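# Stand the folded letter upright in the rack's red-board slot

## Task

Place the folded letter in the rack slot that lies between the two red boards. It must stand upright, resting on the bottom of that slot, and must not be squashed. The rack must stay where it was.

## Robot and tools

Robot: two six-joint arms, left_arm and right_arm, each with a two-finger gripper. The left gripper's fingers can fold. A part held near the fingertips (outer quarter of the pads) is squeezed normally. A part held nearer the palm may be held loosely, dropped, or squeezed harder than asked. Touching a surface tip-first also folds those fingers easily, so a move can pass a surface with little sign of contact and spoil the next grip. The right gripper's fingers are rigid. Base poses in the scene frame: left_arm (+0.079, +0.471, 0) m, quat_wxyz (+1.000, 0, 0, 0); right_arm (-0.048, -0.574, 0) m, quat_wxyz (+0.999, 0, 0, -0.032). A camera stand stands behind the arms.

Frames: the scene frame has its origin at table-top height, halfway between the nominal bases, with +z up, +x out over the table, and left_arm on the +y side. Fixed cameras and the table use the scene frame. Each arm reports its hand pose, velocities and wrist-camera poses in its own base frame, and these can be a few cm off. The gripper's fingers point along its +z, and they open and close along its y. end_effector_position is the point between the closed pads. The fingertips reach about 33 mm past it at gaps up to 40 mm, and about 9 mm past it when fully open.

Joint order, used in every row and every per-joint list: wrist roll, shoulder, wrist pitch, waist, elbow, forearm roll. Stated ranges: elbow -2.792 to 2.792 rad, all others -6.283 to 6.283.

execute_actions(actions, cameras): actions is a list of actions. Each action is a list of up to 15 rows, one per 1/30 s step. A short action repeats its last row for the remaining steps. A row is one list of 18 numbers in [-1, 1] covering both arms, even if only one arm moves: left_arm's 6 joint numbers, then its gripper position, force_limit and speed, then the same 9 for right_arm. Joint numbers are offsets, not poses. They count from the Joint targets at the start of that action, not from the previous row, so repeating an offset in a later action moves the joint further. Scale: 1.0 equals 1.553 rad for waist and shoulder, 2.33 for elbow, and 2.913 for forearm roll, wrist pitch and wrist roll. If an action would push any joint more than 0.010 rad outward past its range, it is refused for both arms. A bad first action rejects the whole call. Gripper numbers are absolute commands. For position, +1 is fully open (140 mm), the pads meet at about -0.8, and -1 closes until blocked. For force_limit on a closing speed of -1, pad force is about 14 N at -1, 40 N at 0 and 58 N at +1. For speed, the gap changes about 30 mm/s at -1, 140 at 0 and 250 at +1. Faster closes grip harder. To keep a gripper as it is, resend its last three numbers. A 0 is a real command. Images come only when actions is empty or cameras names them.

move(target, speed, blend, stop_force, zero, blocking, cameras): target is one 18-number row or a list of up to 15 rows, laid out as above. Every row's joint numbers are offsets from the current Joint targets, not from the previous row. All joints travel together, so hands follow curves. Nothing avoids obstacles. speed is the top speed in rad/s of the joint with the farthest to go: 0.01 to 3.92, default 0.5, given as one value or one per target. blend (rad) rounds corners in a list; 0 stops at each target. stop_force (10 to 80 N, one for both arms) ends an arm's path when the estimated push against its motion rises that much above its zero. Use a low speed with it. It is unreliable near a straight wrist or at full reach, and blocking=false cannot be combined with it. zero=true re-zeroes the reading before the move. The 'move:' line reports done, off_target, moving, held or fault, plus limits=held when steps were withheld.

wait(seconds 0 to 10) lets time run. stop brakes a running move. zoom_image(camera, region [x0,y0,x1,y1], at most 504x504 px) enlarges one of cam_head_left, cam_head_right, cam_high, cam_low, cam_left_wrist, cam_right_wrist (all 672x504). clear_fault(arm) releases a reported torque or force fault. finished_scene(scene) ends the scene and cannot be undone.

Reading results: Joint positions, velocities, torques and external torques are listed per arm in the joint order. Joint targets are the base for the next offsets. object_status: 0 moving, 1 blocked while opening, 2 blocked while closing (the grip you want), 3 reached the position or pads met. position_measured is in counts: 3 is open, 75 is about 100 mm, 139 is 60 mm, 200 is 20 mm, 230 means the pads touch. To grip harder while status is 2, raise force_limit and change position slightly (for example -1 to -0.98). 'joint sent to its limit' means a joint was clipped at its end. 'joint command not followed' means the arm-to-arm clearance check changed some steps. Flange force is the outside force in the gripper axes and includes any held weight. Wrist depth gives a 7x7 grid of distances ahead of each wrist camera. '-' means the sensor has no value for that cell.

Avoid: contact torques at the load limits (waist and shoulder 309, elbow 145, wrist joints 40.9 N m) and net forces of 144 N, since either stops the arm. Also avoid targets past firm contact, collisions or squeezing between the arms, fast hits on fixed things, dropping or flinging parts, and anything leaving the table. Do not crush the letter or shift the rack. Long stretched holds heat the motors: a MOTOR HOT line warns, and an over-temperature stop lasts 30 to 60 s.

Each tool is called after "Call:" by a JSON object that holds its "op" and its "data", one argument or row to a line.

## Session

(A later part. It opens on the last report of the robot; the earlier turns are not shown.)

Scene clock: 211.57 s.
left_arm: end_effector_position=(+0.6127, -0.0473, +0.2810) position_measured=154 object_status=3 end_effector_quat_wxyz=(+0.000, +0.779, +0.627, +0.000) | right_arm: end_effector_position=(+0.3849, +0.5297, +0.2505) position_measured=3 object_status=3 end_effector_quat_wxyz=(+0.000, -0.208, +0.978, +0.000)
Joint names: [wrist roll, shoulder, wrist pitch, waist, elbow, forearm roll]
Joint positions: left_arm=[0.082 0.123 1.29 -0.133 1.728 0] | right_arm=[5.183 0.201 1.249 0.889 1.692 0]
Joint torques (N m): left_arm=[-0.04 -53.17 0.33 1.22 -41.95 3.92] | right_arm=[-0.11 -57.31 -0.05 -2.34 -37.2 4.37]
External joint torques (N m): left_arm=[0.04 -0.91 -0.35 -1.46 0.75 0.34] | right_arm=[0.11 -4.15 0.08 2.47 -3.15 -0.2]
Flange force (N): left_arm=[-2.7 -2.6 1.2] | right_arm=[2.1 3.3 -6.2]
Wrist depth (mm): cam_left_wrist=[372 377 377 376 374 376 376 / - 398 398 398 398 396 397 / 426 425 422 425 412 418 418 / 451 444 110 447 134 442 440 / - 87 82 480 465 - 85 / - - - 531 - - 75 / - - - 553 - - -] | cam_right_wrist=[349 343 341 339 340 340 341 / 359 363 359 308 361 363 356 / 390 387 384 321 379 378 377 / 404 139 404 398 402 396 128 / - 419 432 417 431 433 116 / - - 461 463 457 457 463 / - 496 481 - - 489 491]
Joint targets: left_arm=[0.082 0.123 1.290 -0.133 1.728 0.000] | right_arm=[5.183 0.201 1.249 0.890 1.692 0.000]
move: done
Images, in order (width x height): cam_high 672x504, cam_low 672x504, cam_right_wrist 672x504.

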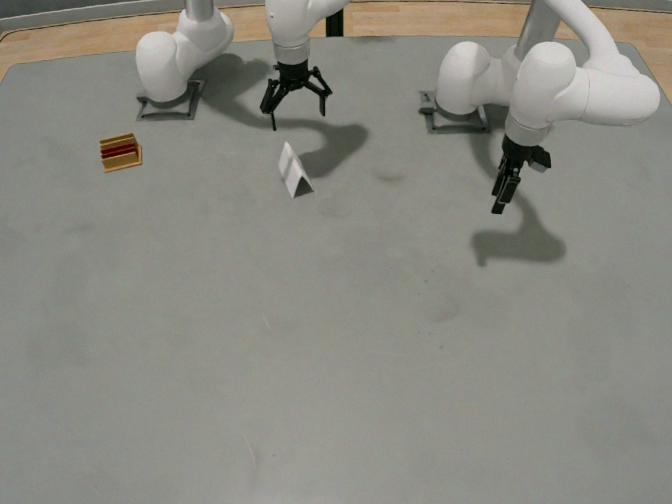

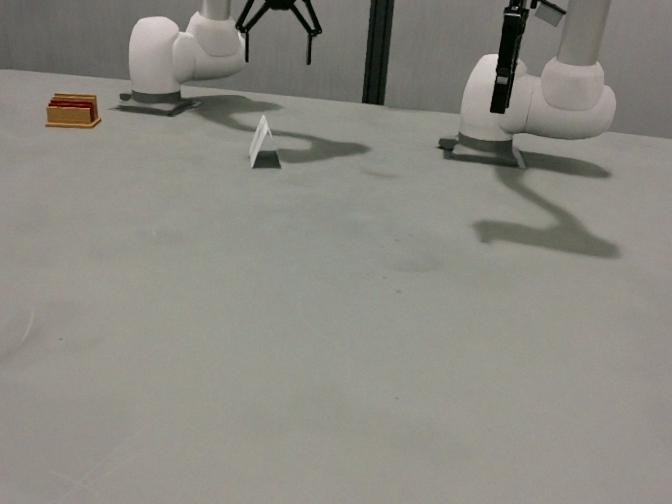

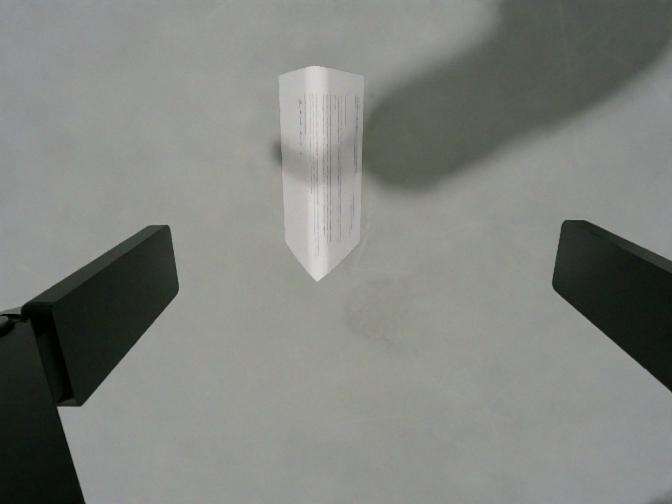

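Call:
{"op": "move", "data": {
  "target": [0, 0, 0, 0, 0, 0, -0.2, -1, -0.5, -0.0110, 0.0642, -0.1023, -0.0207, 0.0849, 0, 0.05, -1, 1],
  "speed": 0.35,
  "cameras": ["cam_right_wrist"]
}}

Call:
{"op": "move", "data": {
  "target": [0, 0, 0, 0, 0, 0, -0.2, -1, -0.5, 0, 0, 0, 0, 0, 0, -1, -1, -1],
  "speed": 0.5,
  "cameras": ["cam_right_wrist", "cam_low"]
}}

Call:
{"op": "move", "data": {
  "target": [0, 0, 0, 0, 0, 0, -0.2, -1, -0.5, 0, -0.0828, 0.1065, 0, -0.0780, 0, -1, -1, -1],
  "speed": 0.25,
  "cameras": ["cam_right_wrist", "cam_low"]
}}

Call:
{"op": "move", "data": {
  "target": [0, 0, 0, 0, 0, 0, -0.2, -1, -0.5, 0.1426, -0.3210, -0.0140, -0.8221, 0.2314, 0, -1, -1, -1],
  "speed": 0.8,
  "cameras": ["cam_right_wrist", "cam_low", "cam_high"]
}}

Call:
{"op": "zoom_image", "data": {
  "camera": "cam_right_wrist",
  "region": [290, 10, 440, 230]
}}

Call:
{"op": "zoom_image", "data": {
  "camera": "cam_low",
  "region": [30, 40, 120, 135]
}}

Call:
{"op": "zoom_image", "data": {
  "camera": "cam_high",
  "region": [70, 95, 160, 180]
}}

Scene clock: 266.77 s.
left_arm: end_effector_position=(+0.6127, -0.0472, +0.2809) position_measured=154 object_status=3 end_effector_quat_wxyz=(+0.000, +0.779, +0.627, +0.000) | right_arm: end_effector_position=(+0.3918, +0.5056, +0.0875) position_measured=123 object_status=3 end_effector_quat_wxyz=(+0.000, -0.208, +0.978, +0.000)
Joint names: [wrist roll, shoulder, wrist pitch, waist, elbow, forearm roll]
Joint positions: left_arm=[0.082 0.123 1.29 -0.133 1.728 0] | right_arm=[5.151 0.301 0.952 0.857 1.89 0]
Joint torques (N m): left_arm=[-0.09 -53.55 0.32 -0.64 -42 3.94] | right_arm=[-0.06 -62.77 -0.15 -2.21 -31.87 3.8]
External joint torques (N m): left_arm=[0.09 -0.6 -0.34 0.76 0.76 0.34] | right_arm=[0.06 -2.9 0.18 2.34 -2.69 -0.23]
Flange force (N): left_arm=[1.1 -2.5 1.4] | right_arm=[0.4 4.0 -5.4]
Wrist depth (mm): cam_left_wrist=[378 379 377 377 377 376 376 / 398 399 400 396 396 397 398 / 426 423 416 424 421 419 419 / 450 444 110 449 134 441 434 / - 87 82 469 471 - 85 / - - - - - - 75 / - - - 553 - - -] | cam_right_wrist=[201 199 198 160 196 198 196 / 210 211 209 146 184 209 210 / 223 221 222 148 211 219 219 / 236 235 131 156 176 228 231 / - 89 126 161 244 106 89 / - 77 260 169 266 - 67 / - - 288 291 286 - -]
Joint targets: left_arm=[0.082 0.123 1.290 -0.133 1.728 0.000] | right_arm=[5.151 0.301 0.951 0.857 1.890 0.000]
move: done
Images, in order (width x height): cam_right_wrist 672x504.

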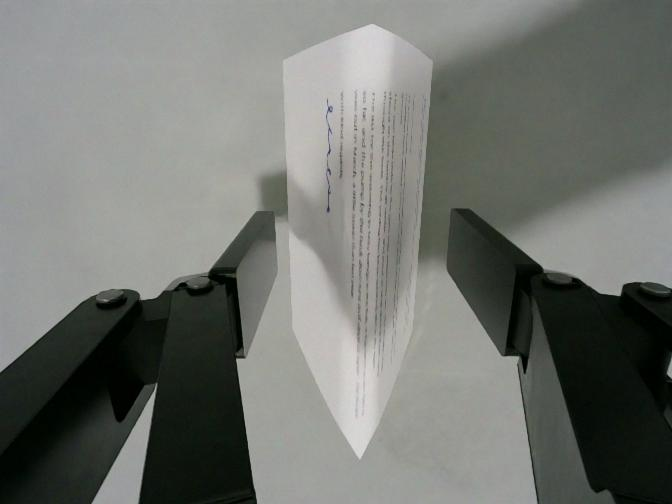

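Scene clock: 269.23 s.
left_arm: end_effector_position=(+0.6127, -0.0472, +0.2809) position_measured=154 object_status=3 end_effector_quat_wxyz=(+0.000, +0.779, +0.627, +0.000) | right_arm: end_effector_position=(+0.3918, +0.5056, +0.0874) position_measured=230 object_status=3 end_effector_quat_wxyz=(+0.000, -0.208, +0.978, +0.000)
Joint names: [wrist roll, shoulder, wrist pitch, waist, elbow, forearm roll]
Joint positions: left_arm=[0.082 0.123 1.29 -0.133 1.728 0] | right_arm=[5.151 0.301 0.951 0.857 1.89 0]
Joint torques (N m): left_arm=[-0.01 -53.27 0.34 -0.57 -41.91 3.97] | right_arm=[-0.09 -62.06 -0.07 -1.99 -31.8 3.82]
External joint torques (N m): left_arm=[0.01 -0.79 -0.35 0.52 0.82 0.29] | right_arm=[0.09 -3.47 0.1 2.09 -2.69 -0.25]
Flange force (N): left_arm=[0.5 -2.8 1.4] | right_arm=[1.0 3.3 -5.8]
Wrist depth (mm): cam_left_wrist=[378 378 385 378 376 375 375 / 400 399 392 397 396 397 396 / 392 423 422 417 420 419 418 / 450 443 110 448 135 425 440 / - 87 82 478 469 - 85 / - - - 505 - - 75 / - - - 548 - - -] | cam_right_wrist=[- 199 198 196 197 198 197 / 213 211 209 199 209 208 207 / 221 222 221 215 221 220 219 / 235 236 234 129 229 234 233 / 251 248 83 87 81 85 243 / - - 71 61 - 72 66 / - 60 68 - - - 62]
Joint targets: left_arm=[0.082 0.123 1.290 -0.133 1.728 0.000] | right_arm=[5.151 0.301 0.951 0.857 1.890 0.000]
move: done
Images, in order (width x height): cam_low 672x504, cam_right_wrist 672x504.

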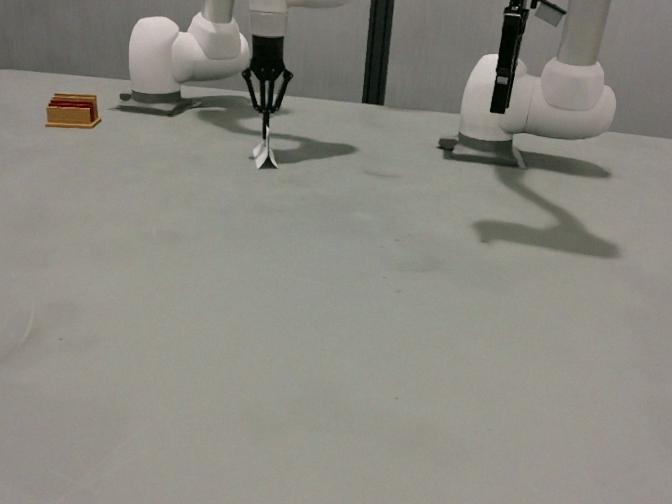

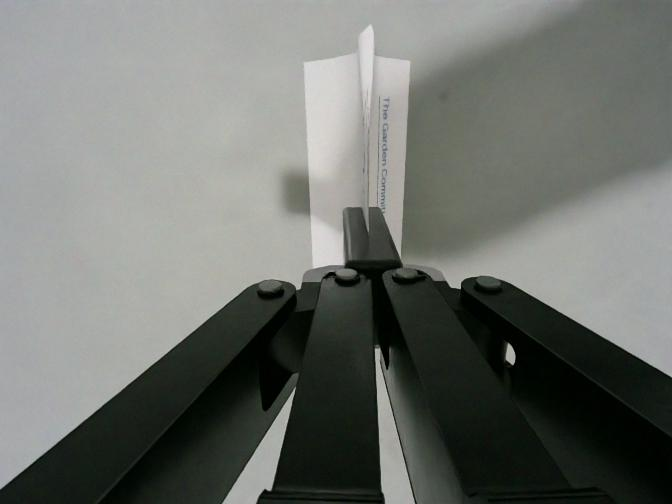

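Scene clock: 270.93 s.
left_arm: end_effector_position=(+0.6127, -0.0472, +0.2809) position_measured=154 object_status=3 end_effector_quat_wxyz=(+0.000, +0.779, +0.627, +0.000) | right_arm: end_effector_position=(+0.3918, +0.5056, +0.2605) position_measured=230 object_status=3 end_effector_quat_wxyz=(+0.000, -0.208, +0.978, +0.000)
Joint names: [wrist roll, shoulder, wrist pitch, waist, elbow, forearm roll]
Joint positions: left_arm=[0.082 0.123 1.29 -0.133 1.728 0] | right_arm=[5.151 0.172 1.261 0.857 1.708 0]
Joint torques (N m): left_arm=[0.02 -53.42 0.38 -0.69 -41.83 3.98] | right_arm=[-0.06 -54.59 0.13 -2.08 -36.42 4.39]
External joint torques (N m): left_arm=[-0.02 -0.75 -0.39 0.71 0.76 0.28] | right_arm=[0.06 -3.22 -0.1 2.02 -3.79 -0.23]
Flange force (N): left_arm=[0.8 -2.7 1.4] | right_arm=[-0.4 3.9 -6.3]
Wrist depth (mm): cam_left_wrist=[378 377 378 374 376 376 375 / 399 399 400 398 398 397 397 / 424 421 419 410 422 420 432 / 449 443 110 448 134 442 442 / - 87 82 478 - - 85 / - - - 512 - - 75 / - - - - - - -] | cam_right_wrist=[351 352 351 345 344 350 344 / 371 370 371 372 370 371 363 / 395 394 396 381 388 389 390 / 417 418 411 129 407 426 411 / 441 431 83 87 81 85 434 / - - 71 61 - 72 - / - 60 68 - - - 62]
Joint targets: left_arm=[0.082 0.123 1.290 -0.133 1.728 0.000] | right_arm=[5.151 0.172 1.262 0.857 1.708 0.000]
move: done
Images, in order (width x height): cam_low 672x504, cam_right_wrist 672x504.

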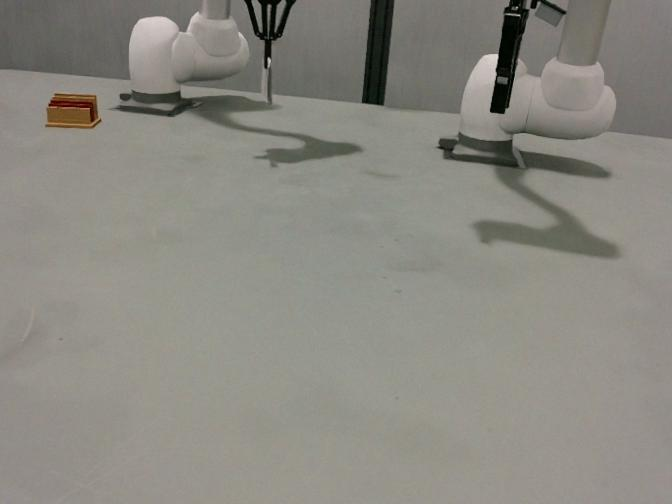

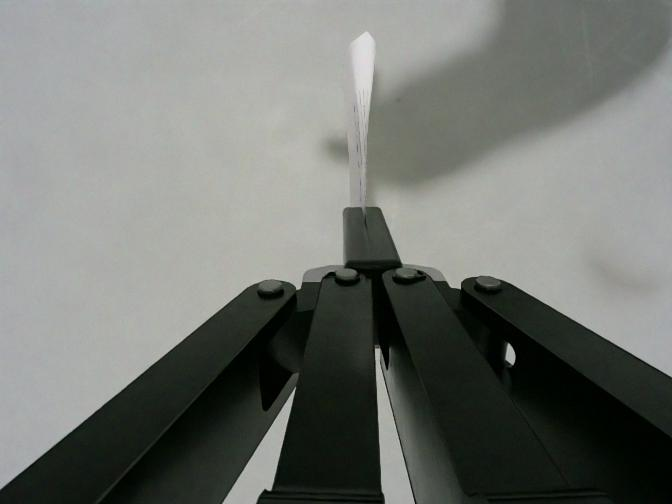

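Scene clock: 273.17 s.
left_arm: end_effector_position=(+0.6127, -0.0472, +0.2809) position_measured=154 object_status=3 end_effector_quat_wxyz=(+0.000, +0.779, +0.627, +0.000) | right_arm: end_effector_position=(+0.3121, -0.1013, +0.2156) position_measured=230 object_status=3 end_effector_quat_wxyz=(+0.000, +0.595, +0.804, +0.000)
Joint names: [wrist roll, shoulder, wrist pitch, waist, elbow, forearm roll]
Joint positions: left_arm=[0.082 0.123 1.29 -0.133 1.728 0] | right_arm=[5.566 -0.326 1.221 -0.42 2.247 0]
Joint torques (N m): left_arm=[0.02 -52.96 0.35 -0.41 -42.03 4.01] | right_arm=[-0.14 -4.42 -0.08 -4.33 -36.93 4.35]
External joint torques (N m): left_arm=[-0.02 -1.3 -0.37 0.37 0.71 0.27] | right_arm=[0.14 -1.76 0.11 4.31 -2.81 -0.23]
Flange force (N): left_arm=[0.1 -3.4 1.0] | right_arm=[10.4 8.9 -5.6]
Wrist depth (mm): cam_left_wrist=[379 380 378 377 377 376 377 / 400 400 398 398 396 385 390 / 423 423 416 416 417 419 416 / 449 444 110 449 134 440 446 / - 87 82 476 471 - 85 / - - - 515 512 - 75 / - - - 552 - - -] | cam_right_wrist=[302 310 313 308 313 312 311 / 329 327 326 317 327 329 327 / 344 349 350 319 346 346 345 / 370 376 364 129 357 365 367 / 395 383 82 87 81 85 387 / - - 71 61 - 72 - / - 60 68 - - - 62]
Joint targets: left_arm=[0.082 0.123 1.290 -0.133 1.728 0.000] | right_arm=[5.566 -0.326 1.221 -0.420 2.247 0.000]
move: done
Images, in order (width x height): cam_high 672x504, cam_low 672x504, cam_right_wrist 672x504.

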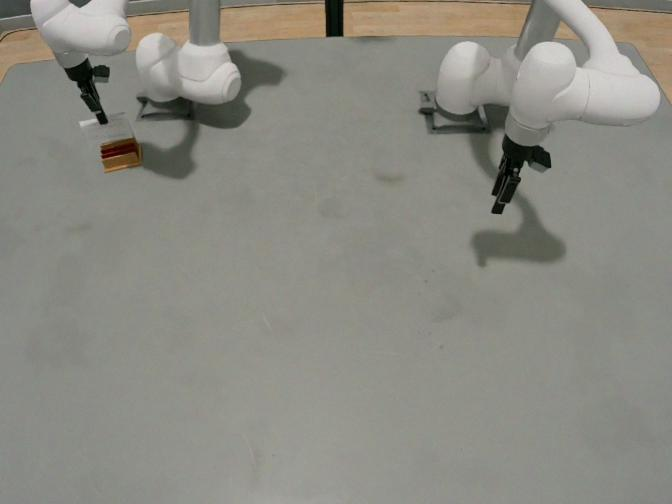

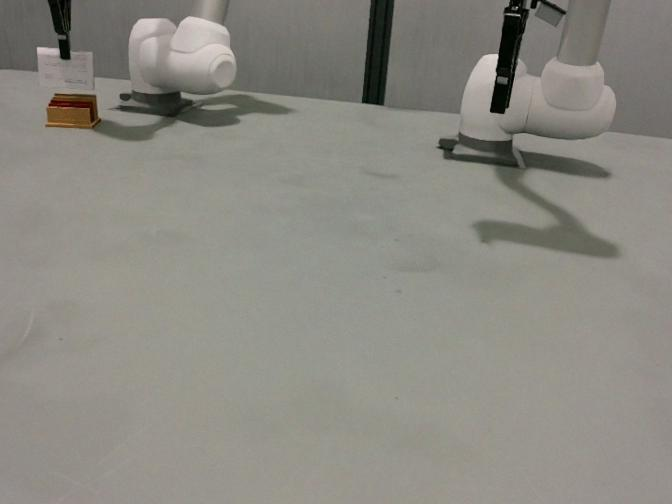

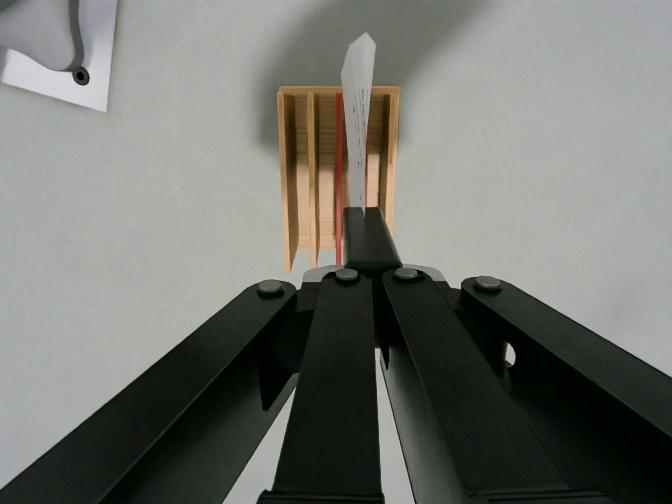

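Scaled by 2.291.

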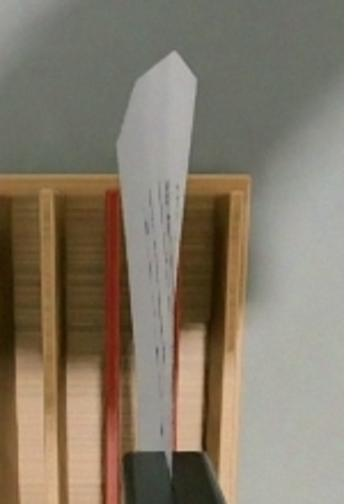

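Scaled by 5.305.

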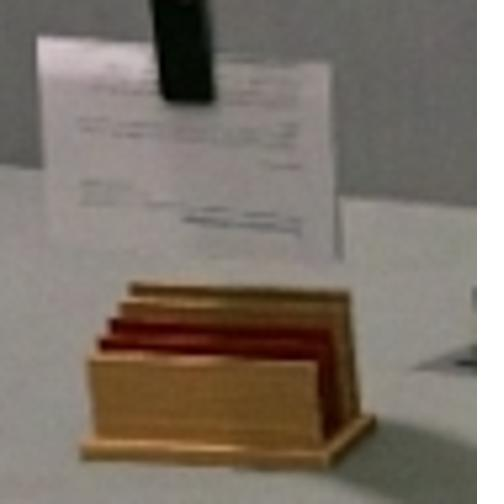

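Scaled by 5.600.

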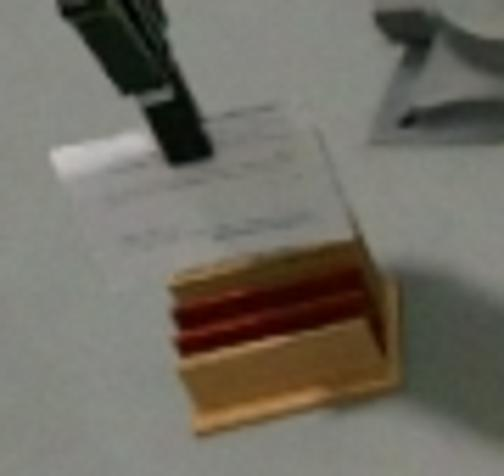

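Call:
{"op": "move", "data": {
  "target": [0, 0, 0, 0, 0, 0, -0.2, -1, -0.5, 0.0009, 0.0182, -0.0256, 0.0023, 0.0197, 0, -1, -1, -1],
  "speed": 0.08,
  "cameras": ["cam_right_wrist", "cam_low", "cam_high"]
}}

Call:
{"op": "zoom_image", "data": {
  "camera": "cam_right_wrist",
  "region": [320, 20, 400, 120]
}}

Call:
{"op": "zoom_image", "data": {
  "camera": "cam_right_wrist",
  "region": [320, 115, 400, 215]
}}

Call:
{"op": "zoom_image", "data": {
  "camera": "cam_low",
  "region": [30, 50, 110, 135]
}}

Call:
{"op": "zoom_image", "data": {
  "camera": "cam_high",
  "region": [75, 105, 155, 180]
}}

Scene clock: 316.57 s.
left_arm: end_effector_position=(+0.6127, -0.0472, +0.2809) position_measured=154 object_status=3 end_effector_quat_wxyz=(+0.000, +0.779, +0.627, +0.000) | right_arm: end_effector_position=(+0.3135, -0.1007, +0.1827) position_measured=230 object_status=3 end_effector_quat_wxyz=(+0.000, +0.594, +0.804, +0.000)
Joint names: [wrist roll, shoulder, wrist pitch, waist, elbow, forearm roll]
Joint positions: left_arm=[0.082 0.123 1.29 -0.133 1.728 0] | right_arm=[5.569 -0.298 1.146 -0.416 2.293 0]
Joint torques (N m): left_arm=[-0.05 -53.48 0.29 -0.43 -41.9 3.92] | right_arm=[-0.09 -6.57 -0.13 -1.96 -35.51 4.26]
External joint torques (N m): left_arm=[0.05 -0.58 -0.3 0.54 0.75 0.35] | right_arm=[0.09 -1.32 0.15 2 -3.17 -0.25]
Flange force (N): left_arm=[0.6 -2.4 1.3] | right_arm=[4.1 5.3 -5.9]
Wrist depth (mm): cam_left_wrist=[379 379 379 376 377 376 376 / 400 399 398 398 396 - 394 / 423 429 416 422 414 419 419 / 450 445 108 449 134 435 442 / - 87 82 477 471 - 85 / - - - 512 511 - 75 / - - - 542 - - -] | cam_right_wrist=[279 284 281 280 281 281 286 / 301 300 291 285 297 297 297 / 316 318 315 253 316 315 315 / 333 337 330 129 329 333 331 / 358 348 82 87 81 85 356 / - - 71 61 - 72 66 / - 60 68 - - - 62]
Joint targets: left_arm=[0.082 0.123 1.290 -0.133 1.728 0.000] | right_arm=[5.569 -0.298 1.146 -0.416 2.293 0.000]
move: done
Images, in order (width x height): cam_high 672x504, cam_low 672x504, cam_right_wrist 672x504.

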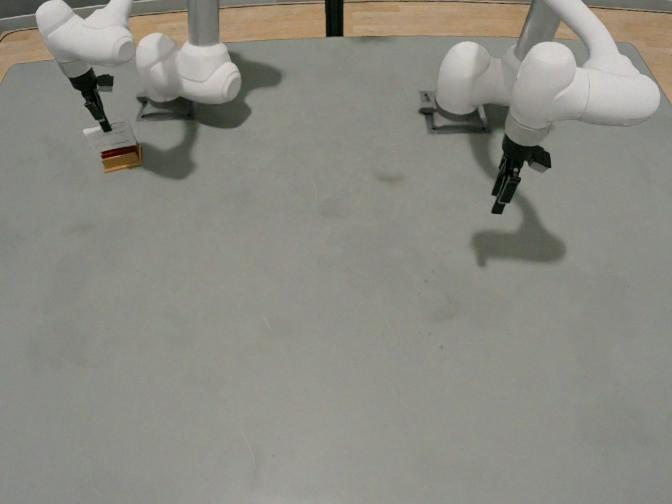

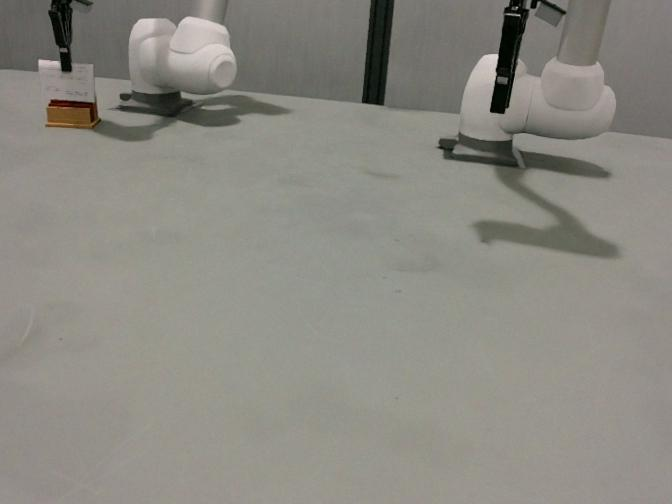

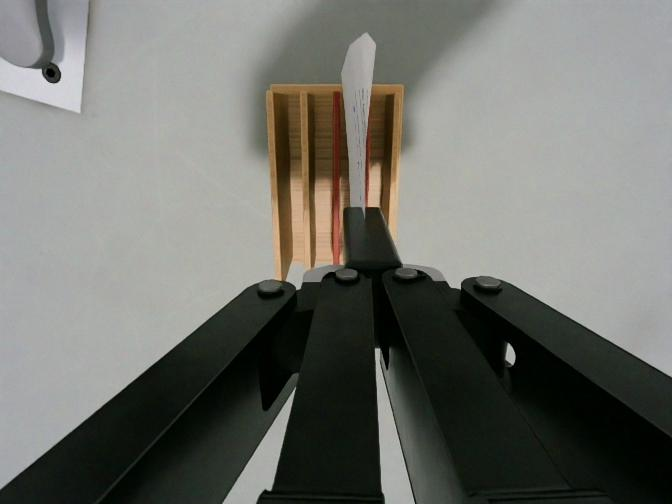

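Scaled by 5.040.

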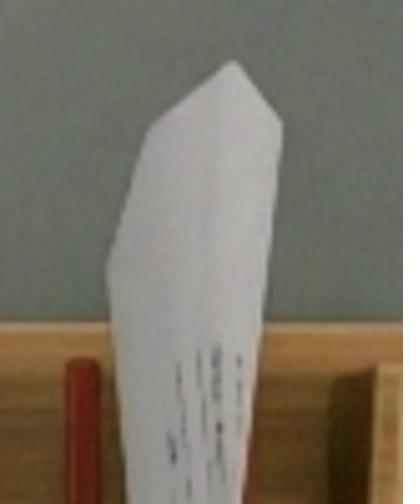

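Scaled by 5.040.

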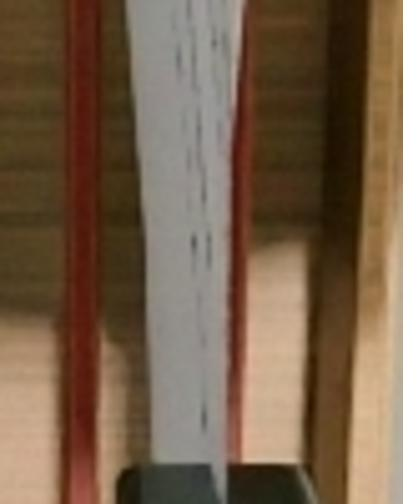

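Scaled by 5.929.

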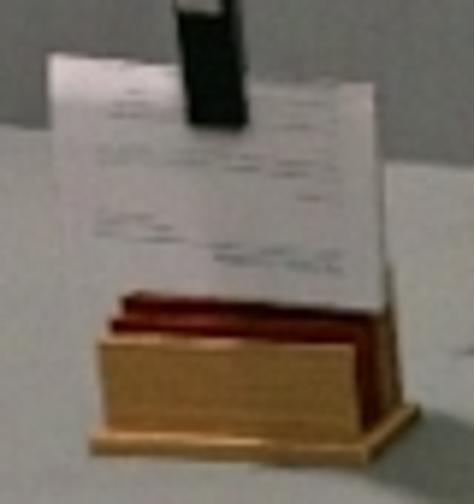

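Scaled by 6.300.

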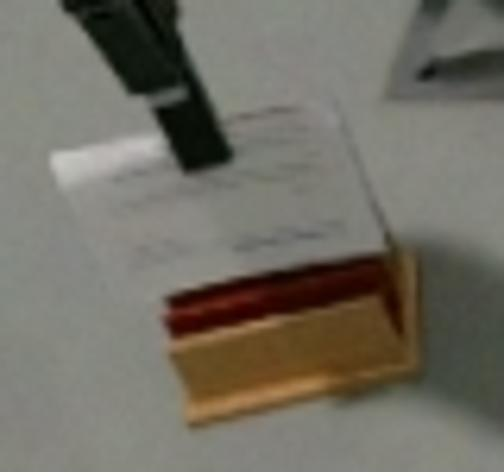

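Call:
{"op": "move", "data": {
  "target": [0, 0, 0, 0, 0, 0, -0.2, -1, -0.5, 0, 0.0076, -0.0098, 0, 0.0074, 0, -1, -1, -1],
  "speed": 0.03,
  "cameras": ["cam_right_wrist", "cam_low", "cam_high"]
}}

Call:
{"op": "zoom_image", "data": {
  "camera": "cam_right_wrist",
  "region": [320, 20, 400, 120]
}}

Call:
{"op": "zoom_image", "data": {
  "camera": "cam_right_wrist",
  "region": [320, 115, 400, 215]
}}

Call:
{"op": "zoom_image", "data": {
  "camera": "cam_low",
  "region": [30, 50, 110, 135]
}}

Call:
{"op": "zoom_image", "data": {
  "camera": "cam_high",
  "region": [75, 105, 155, 180]
}}

Scene clock: 356.57 s.
left_arm: end_effector_position=(+0.6127, -0.0472, +0.2809) position_measured=154 object_status=3 end_effector_quat_wxyz=(+0.000, +0.779, +0.627, +0.000) | right_arm: end_effector_position=(+0.3135, -0.1007, +0.1701) position_measured=230 object_status=3 end_effector_quat_wxyz=(+0.000, +0.594, +0.804, +0.000)
Joint names: [wrist roll, shoulder, wrist pitch, waist, elbow, forearm roll]
Joint positions: left_arm=[0.082 0.123 1.29 -0.133 1.728 0] | right_arm=[5.569 -0.286 1.118 -0.416 2.31 0]
Joint torques (N m): left_arm=[0.06 -53.56 0.36 -1.08 -41.95 3.95] | right_arm=[-0.07 -7.96 0.05 -1.96 -35.32 4.22]
External joint torques (N m): left_arm=[-0.06 -0.59 -0.38 1.02 0.72 0.32] | right_arm=[0.07 -0.29 -0.04 1.88 -2.82 -0.27]
Flange force (N): left_arm=[1.2 -2.4 1.4] | right_arm=[2.7 6.4 -4.0]
Wrist depth (mm): cam_left_wrist=[378 379 371 375 377 377 372 / 399 399 402 398 392 395 399 / 422 420 411 422 419 421 418 / 452 444 108 435 134 440 440 / - 87 82 478 472 - 85 / - - - - - - 75 / - - - 569 - - -] | cam_right_wrist=[272 272 270 269 271 274 270 / 287 286 283 228 282 284 287 / 304 300 247 234 300 303 301 / 321 323 319 129 312 319 320 / 343 336 82 87 81 85 338 / - - 71 61 - 72 66 / - 60 68 - - - 62]
Joint targets: left_arm=[0.082 0.123 1.290 -0.133 1.728 0.000] | right_arm=[5.569 -0.286 1.118 -0.416 2.310 0.000]
move: done
Images, in order (width x height): cam_high 672x504, cam_low 672x504, cam_right_wrist 672x504.

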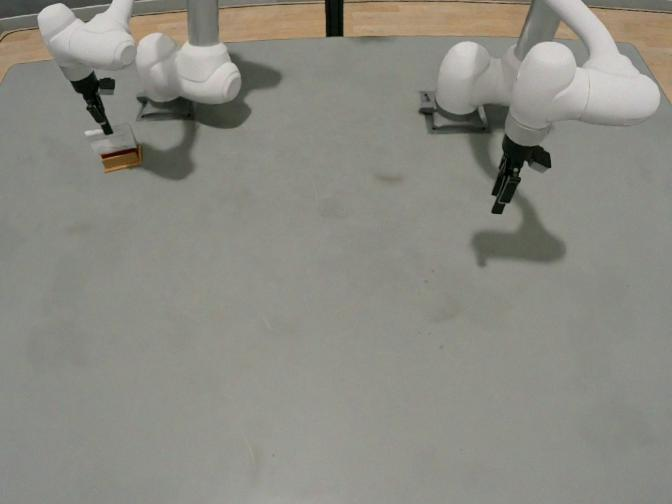

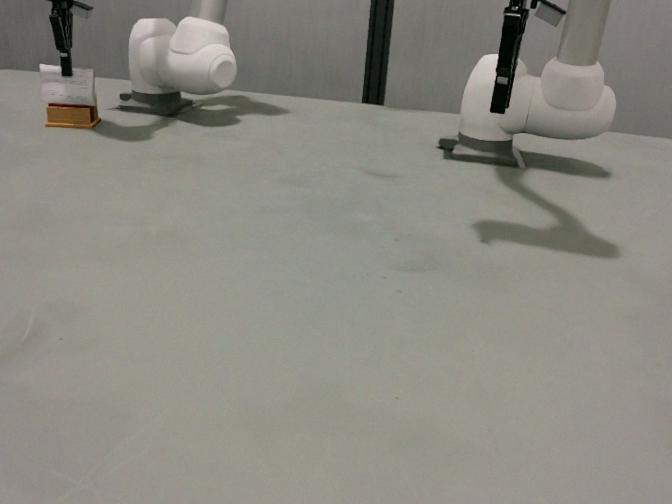

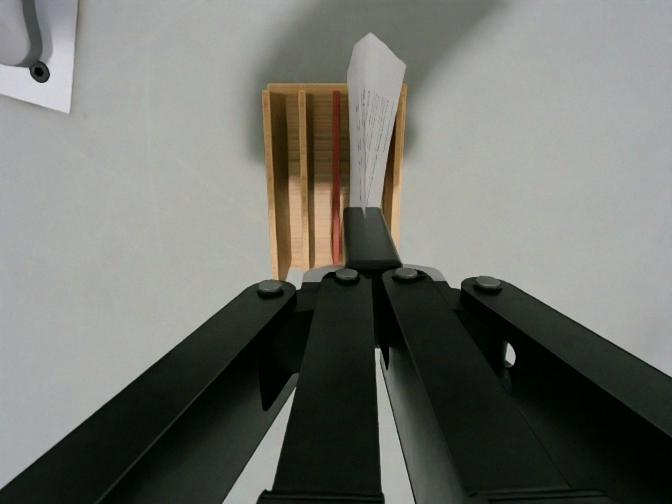

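Scaled by 5.040.

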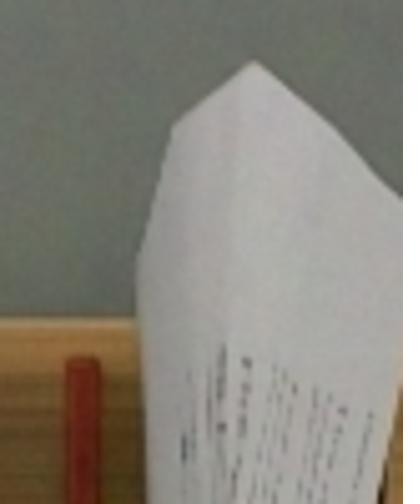

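Scaled by 5.040.

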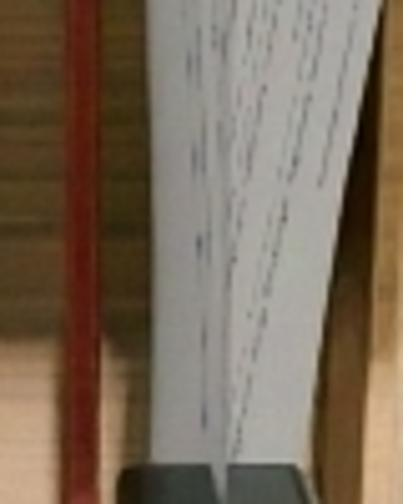

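Scaled by 5.929.

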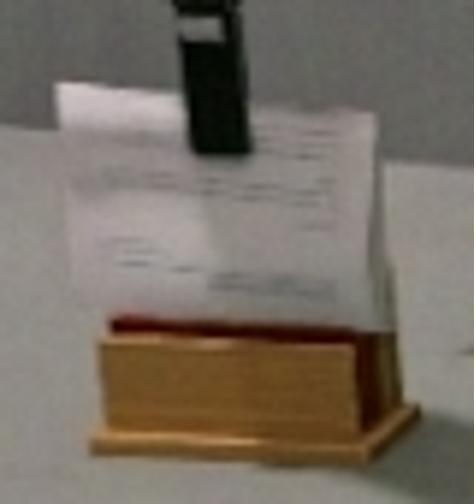

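Scaled by 6.300.

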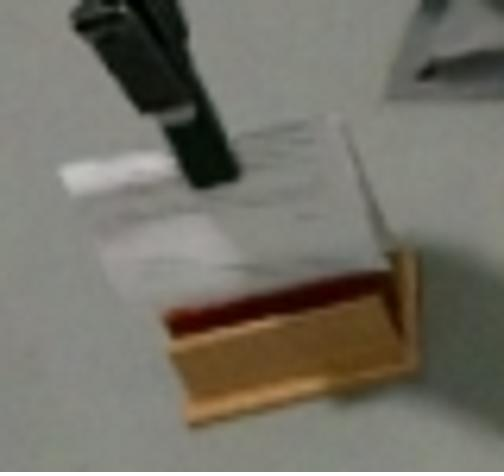

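Call:
{"op": "move", "data": {
  "target": [
    [0, 0, 0, 0, 0, 0, -0.2, -1, -0.5, 0, -0.0245, 0.0349, 0, -0.0275, 0, -1, -1, -1],
    [0, 0, 0, 0, 0, 0, -0.2, -1, -0.5, -0.2942, 0.0623, 0.0210, 0.5576, -0.0679, 0, -1, -1, -1]
  ],
  "speed": [0.15, 0.8],
  "blend": 0.02,
  "cameras": ["cam_right_wrist"]
}}

Call:
{"op": "move", "data": {
  "target": [0, 0, 0, 0, 0, 0, -0.2, -1, -0.5, 0, 0.0651, -0.0787, 0, 0.0550, 0, -1, -1, -1],
  "speed": 0.2,
  "cameras": ["cam_right_wrist", "cam_low"]
}}

Call:
{"op": "move", "data": {
  "target": [0, 0, 0, 0, 0, 0, -0.2, -1, -0.5, 0, 0, 0, 0, 0, 0, 0.3, -1, -0.5],
  "speed": 0.2,
  "cameras": ["cam_right_wrist", "cam_low", "cam_high"]
}}

Scene clock: 395.10 s.
left_arm: end_effector_position=(+0.6127, -0.0472, +0.2809) position_measured=154 object_status=3 end_effector_quat_wxyz=(+0.000, +0.779, +0.627, +0.000) | right_arm: end_effector_position=(+0.3450, +0.2051, +0.2155) position_measured=230 object_status=3 end_effector_quat_wxyz=(+0.000, -0.223, +0.975, +0.000)
Joint names: [wrist roll, shoulder, wrist pitch, waist, elbow, forearm roll]
Joint positions: left_arm=[0.082 0.123 1.29 -0.133 1.728 0] | right_arm=[4.712 -0.19 1.179 0.45 2.152 0]
Joint torques (N m): left_arm=[0 -53.4 0.3 -0.67 -41.98 3.96] | right_arm=[-0.06 -16.92 -0.06 -3.17 -36.26 4.27]
External joint torques (N m): left_arm=[0 -0.81 -0.32 0.73 0.68 0.33] | right_arm=[0.06 -2.8 0.11 3.1 -2.94 -0.24]
Flange force (N): left_arm=[0.8 -2.6 1.1] | right_arm=[1.0 7.8 -6.3]
Wrist depth (mm): cam_left_wrist=[377 377 377 377 382 376 376 / 400 398 399 398 397 396 395 / 423 422 416 421 420 421 - / 451 444 110 429 135 435 447 / - 87 82 489 473 - 85 / - - - 512 510 - 75 / - - - 550 - - -] | cam_right_wrist=[313 313 311 308 310 309 311 / 330 328 329 330 329 332 327 / 350 351 350 341 347 344 348 / 367 368 362 129 358 368 366 / 396 381 83 87 81 85 386 / - - 71 61 - 72 66 / - 60 68 - - - 62]
Joint targets: left_arm=[0.082 0.123 1.290 -0.133 1.728 0.000] | right_arm=[4.712 -0.190 1.179 0.450 2.152 0.000]
move: done
Images, in order (width x height): cam_right_wrist 672x504.

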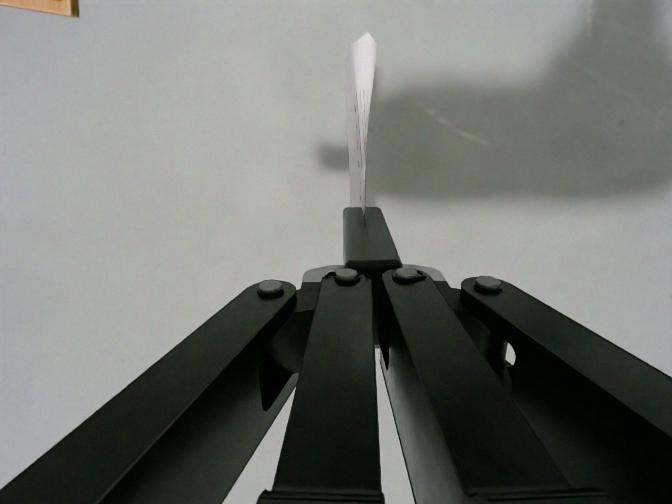

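Scene clock: 396.70 s.
left_arm: end_effector_position=(+0.6127, -0.0472, +0.2809) position_measured=154 object_status=3 end_effector_quat_wxyz=(+0.000, +0.779, +0.627, +0.000) | right_arm: end_effector_position=(+0.3451, +0.2051, +0.1124) position_measured=230 object_status=3 end_effector_quat_wxyz=(+0.000, -0.223, +0.975, +0.000)
Joint names: [wrist roll, shoulder, wrist pitch, waist, elbow, forearm roll]
Joint positions: left_arm=[0.082 0.123 1.29 -0.133 1.728 0] | right_arm=[4.712 -0.089 0.95 0.45 2.28 0]
Joint torques (N m): left_arm=[-0.03 -53.52 0.31 -0.72 -41.74 4] | right_arm=[-0.07 -22.39 0.07 -1.89 -31.63 3.75]
External joint torques (N m): left_arm=[0.03 -0.37 -0.32 0.61 0.65 0.26] | right_arm=[0.07 -2.66 -0.03 1.81 -2.83 -0.2]
Flange force (N): left_arm=[0.8 -1.9 1.3] | right_arm=[0.3 4.7 -6.4]
Wrist depth (mm): cam_left_wrist=[379 376 377 380 376 377 377 / 401 399 398 398 398 396 394 / 422 422 420 414 419 424 419 / 449 444 108 449 134 102 440 / - 87 82 477 472 - 85 / - - - 509 509 - 75 / - - - 553 - - -] | cam_right_wrist=[222 221 220 218 219 218 219 / 233 233 233 234 232 232 231 / 247 246 247 242 244 243 244 / 261 261 261 129 253 259 257 / 279 274 83 87 81 85 271 / - - 71 61 - 72 66 / - 60 68 - - - 62]
Joint targets: left_arm=[0.082 0.123 1.290 -0.133 1.728 0.000] | right_arm=[4.712 -0.088 0.950 0.450 2.280 0.000]
move: done
Images, in order (width x height): cam_low 672x504, cam_right_wrist 672x504.

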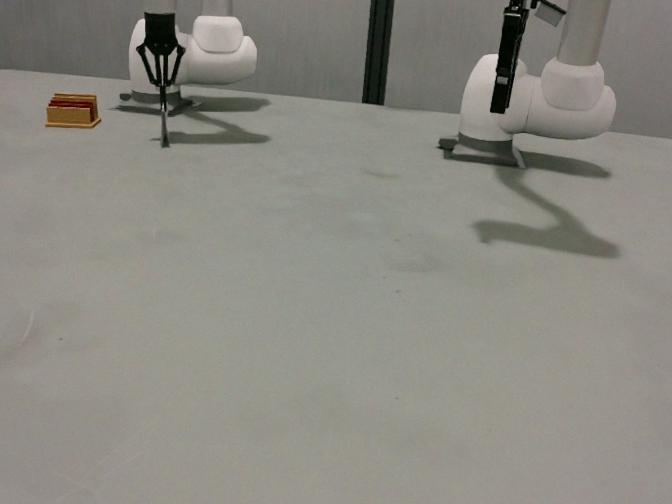

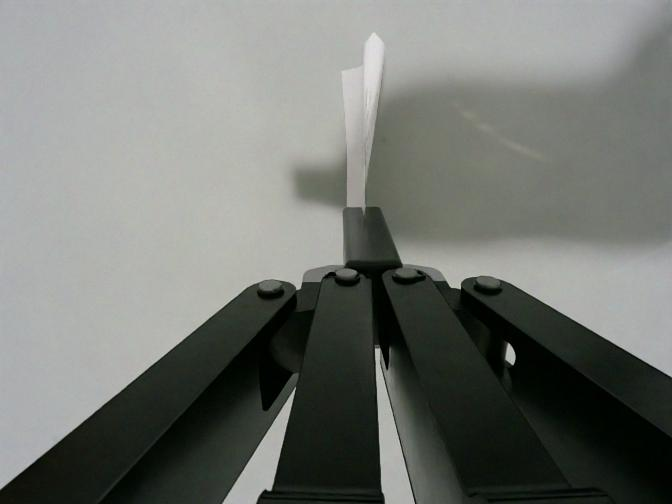

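Scene clock: 398.03 s.
left_arm: end_effector_position=(+0.6127, -0.0472, +0.2809) position_measured=154 object_status=3 end_effector_quat_wxyz=(+0.000, +0.779, +0.627, +0.000) | right_arm: end_effector_position=(+0.3450, +0.2051, +0.1123) position_measured=91 object_status=0 end_effector_quat_wxyz=(+0.000, -0.223, +0.975, +0.000)
Joint names: [wrist roll, shoulder, wrist pitch, waist, elbow, forearm roll]
Joint positions: left_arm=[0.082 0.123 1.29 -0.133 1.728 0] | right_arm=[4.712 -0.088 0.95 0.45 2.28 0]
Joint torques (N m): left_arm=[-0.11 -53.11 0.38 -0.16 -41.95 3.92] | right_arm=[-0.06 -23.23 -0.06 -1.82 -31.81 3.75]
External joint torques (N m): left_arm=[0.11 -1.03 -0.41 -0.04 0.57 0.37] | right_arm=[0.06 -1.78 0.1 1.83 -2.5 -0.21]
Flange force (N): left_arm=[-0.3 -2.7 1.0] | right_arm=[-0.7 4.8 -5.2]
Wrist depth (mm): cam_left_wrist=[376 377 377 377 376 377 376 / 399 399 398 398 396 398 395 / 425 423 432 422 420 419 420 / 448 443 110 449 134 442 440 / - 87 82 477 471 - 85 / - - - 523 512 - 75 / - - - 556 - - -] | cam_right_wrist=[221 221 220 217 220 220 219 / 234 234 233 156 232 232 228 / 248 247 247 169 246 244 244 / 261 258 150 184 259 140 260 / - 88 276 202 280 112 85 / - 69 298 296 296 296 - / - - 319 317 319 - -]
Joint targets: left_arm=[0.082 0.123 1.290 -0.133 1.728 0.000] | right_arm=[4.712 -0.088 0.950 0.450 2.280 0.000]
move: done
Images, in order (width x height): cam_high 672x504, cam_low 672x504, cam_right_wrist 672x504.

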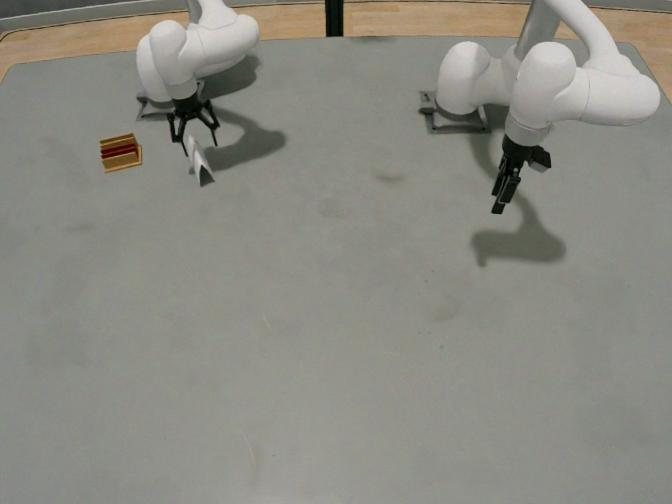

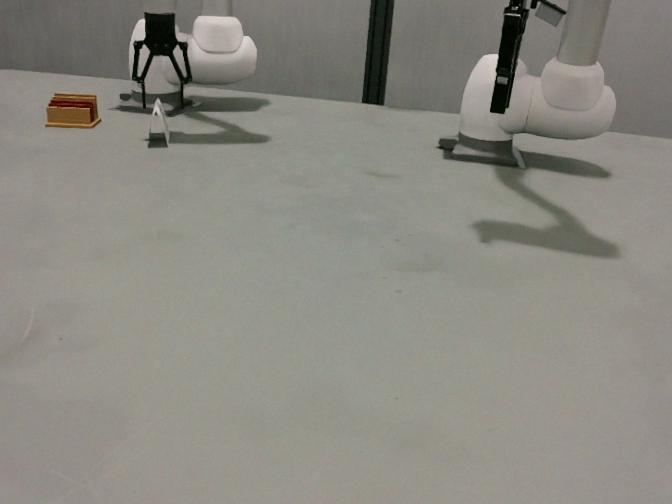

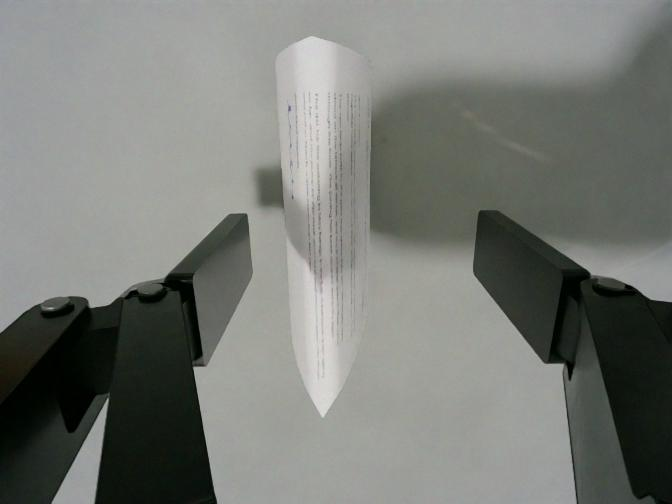

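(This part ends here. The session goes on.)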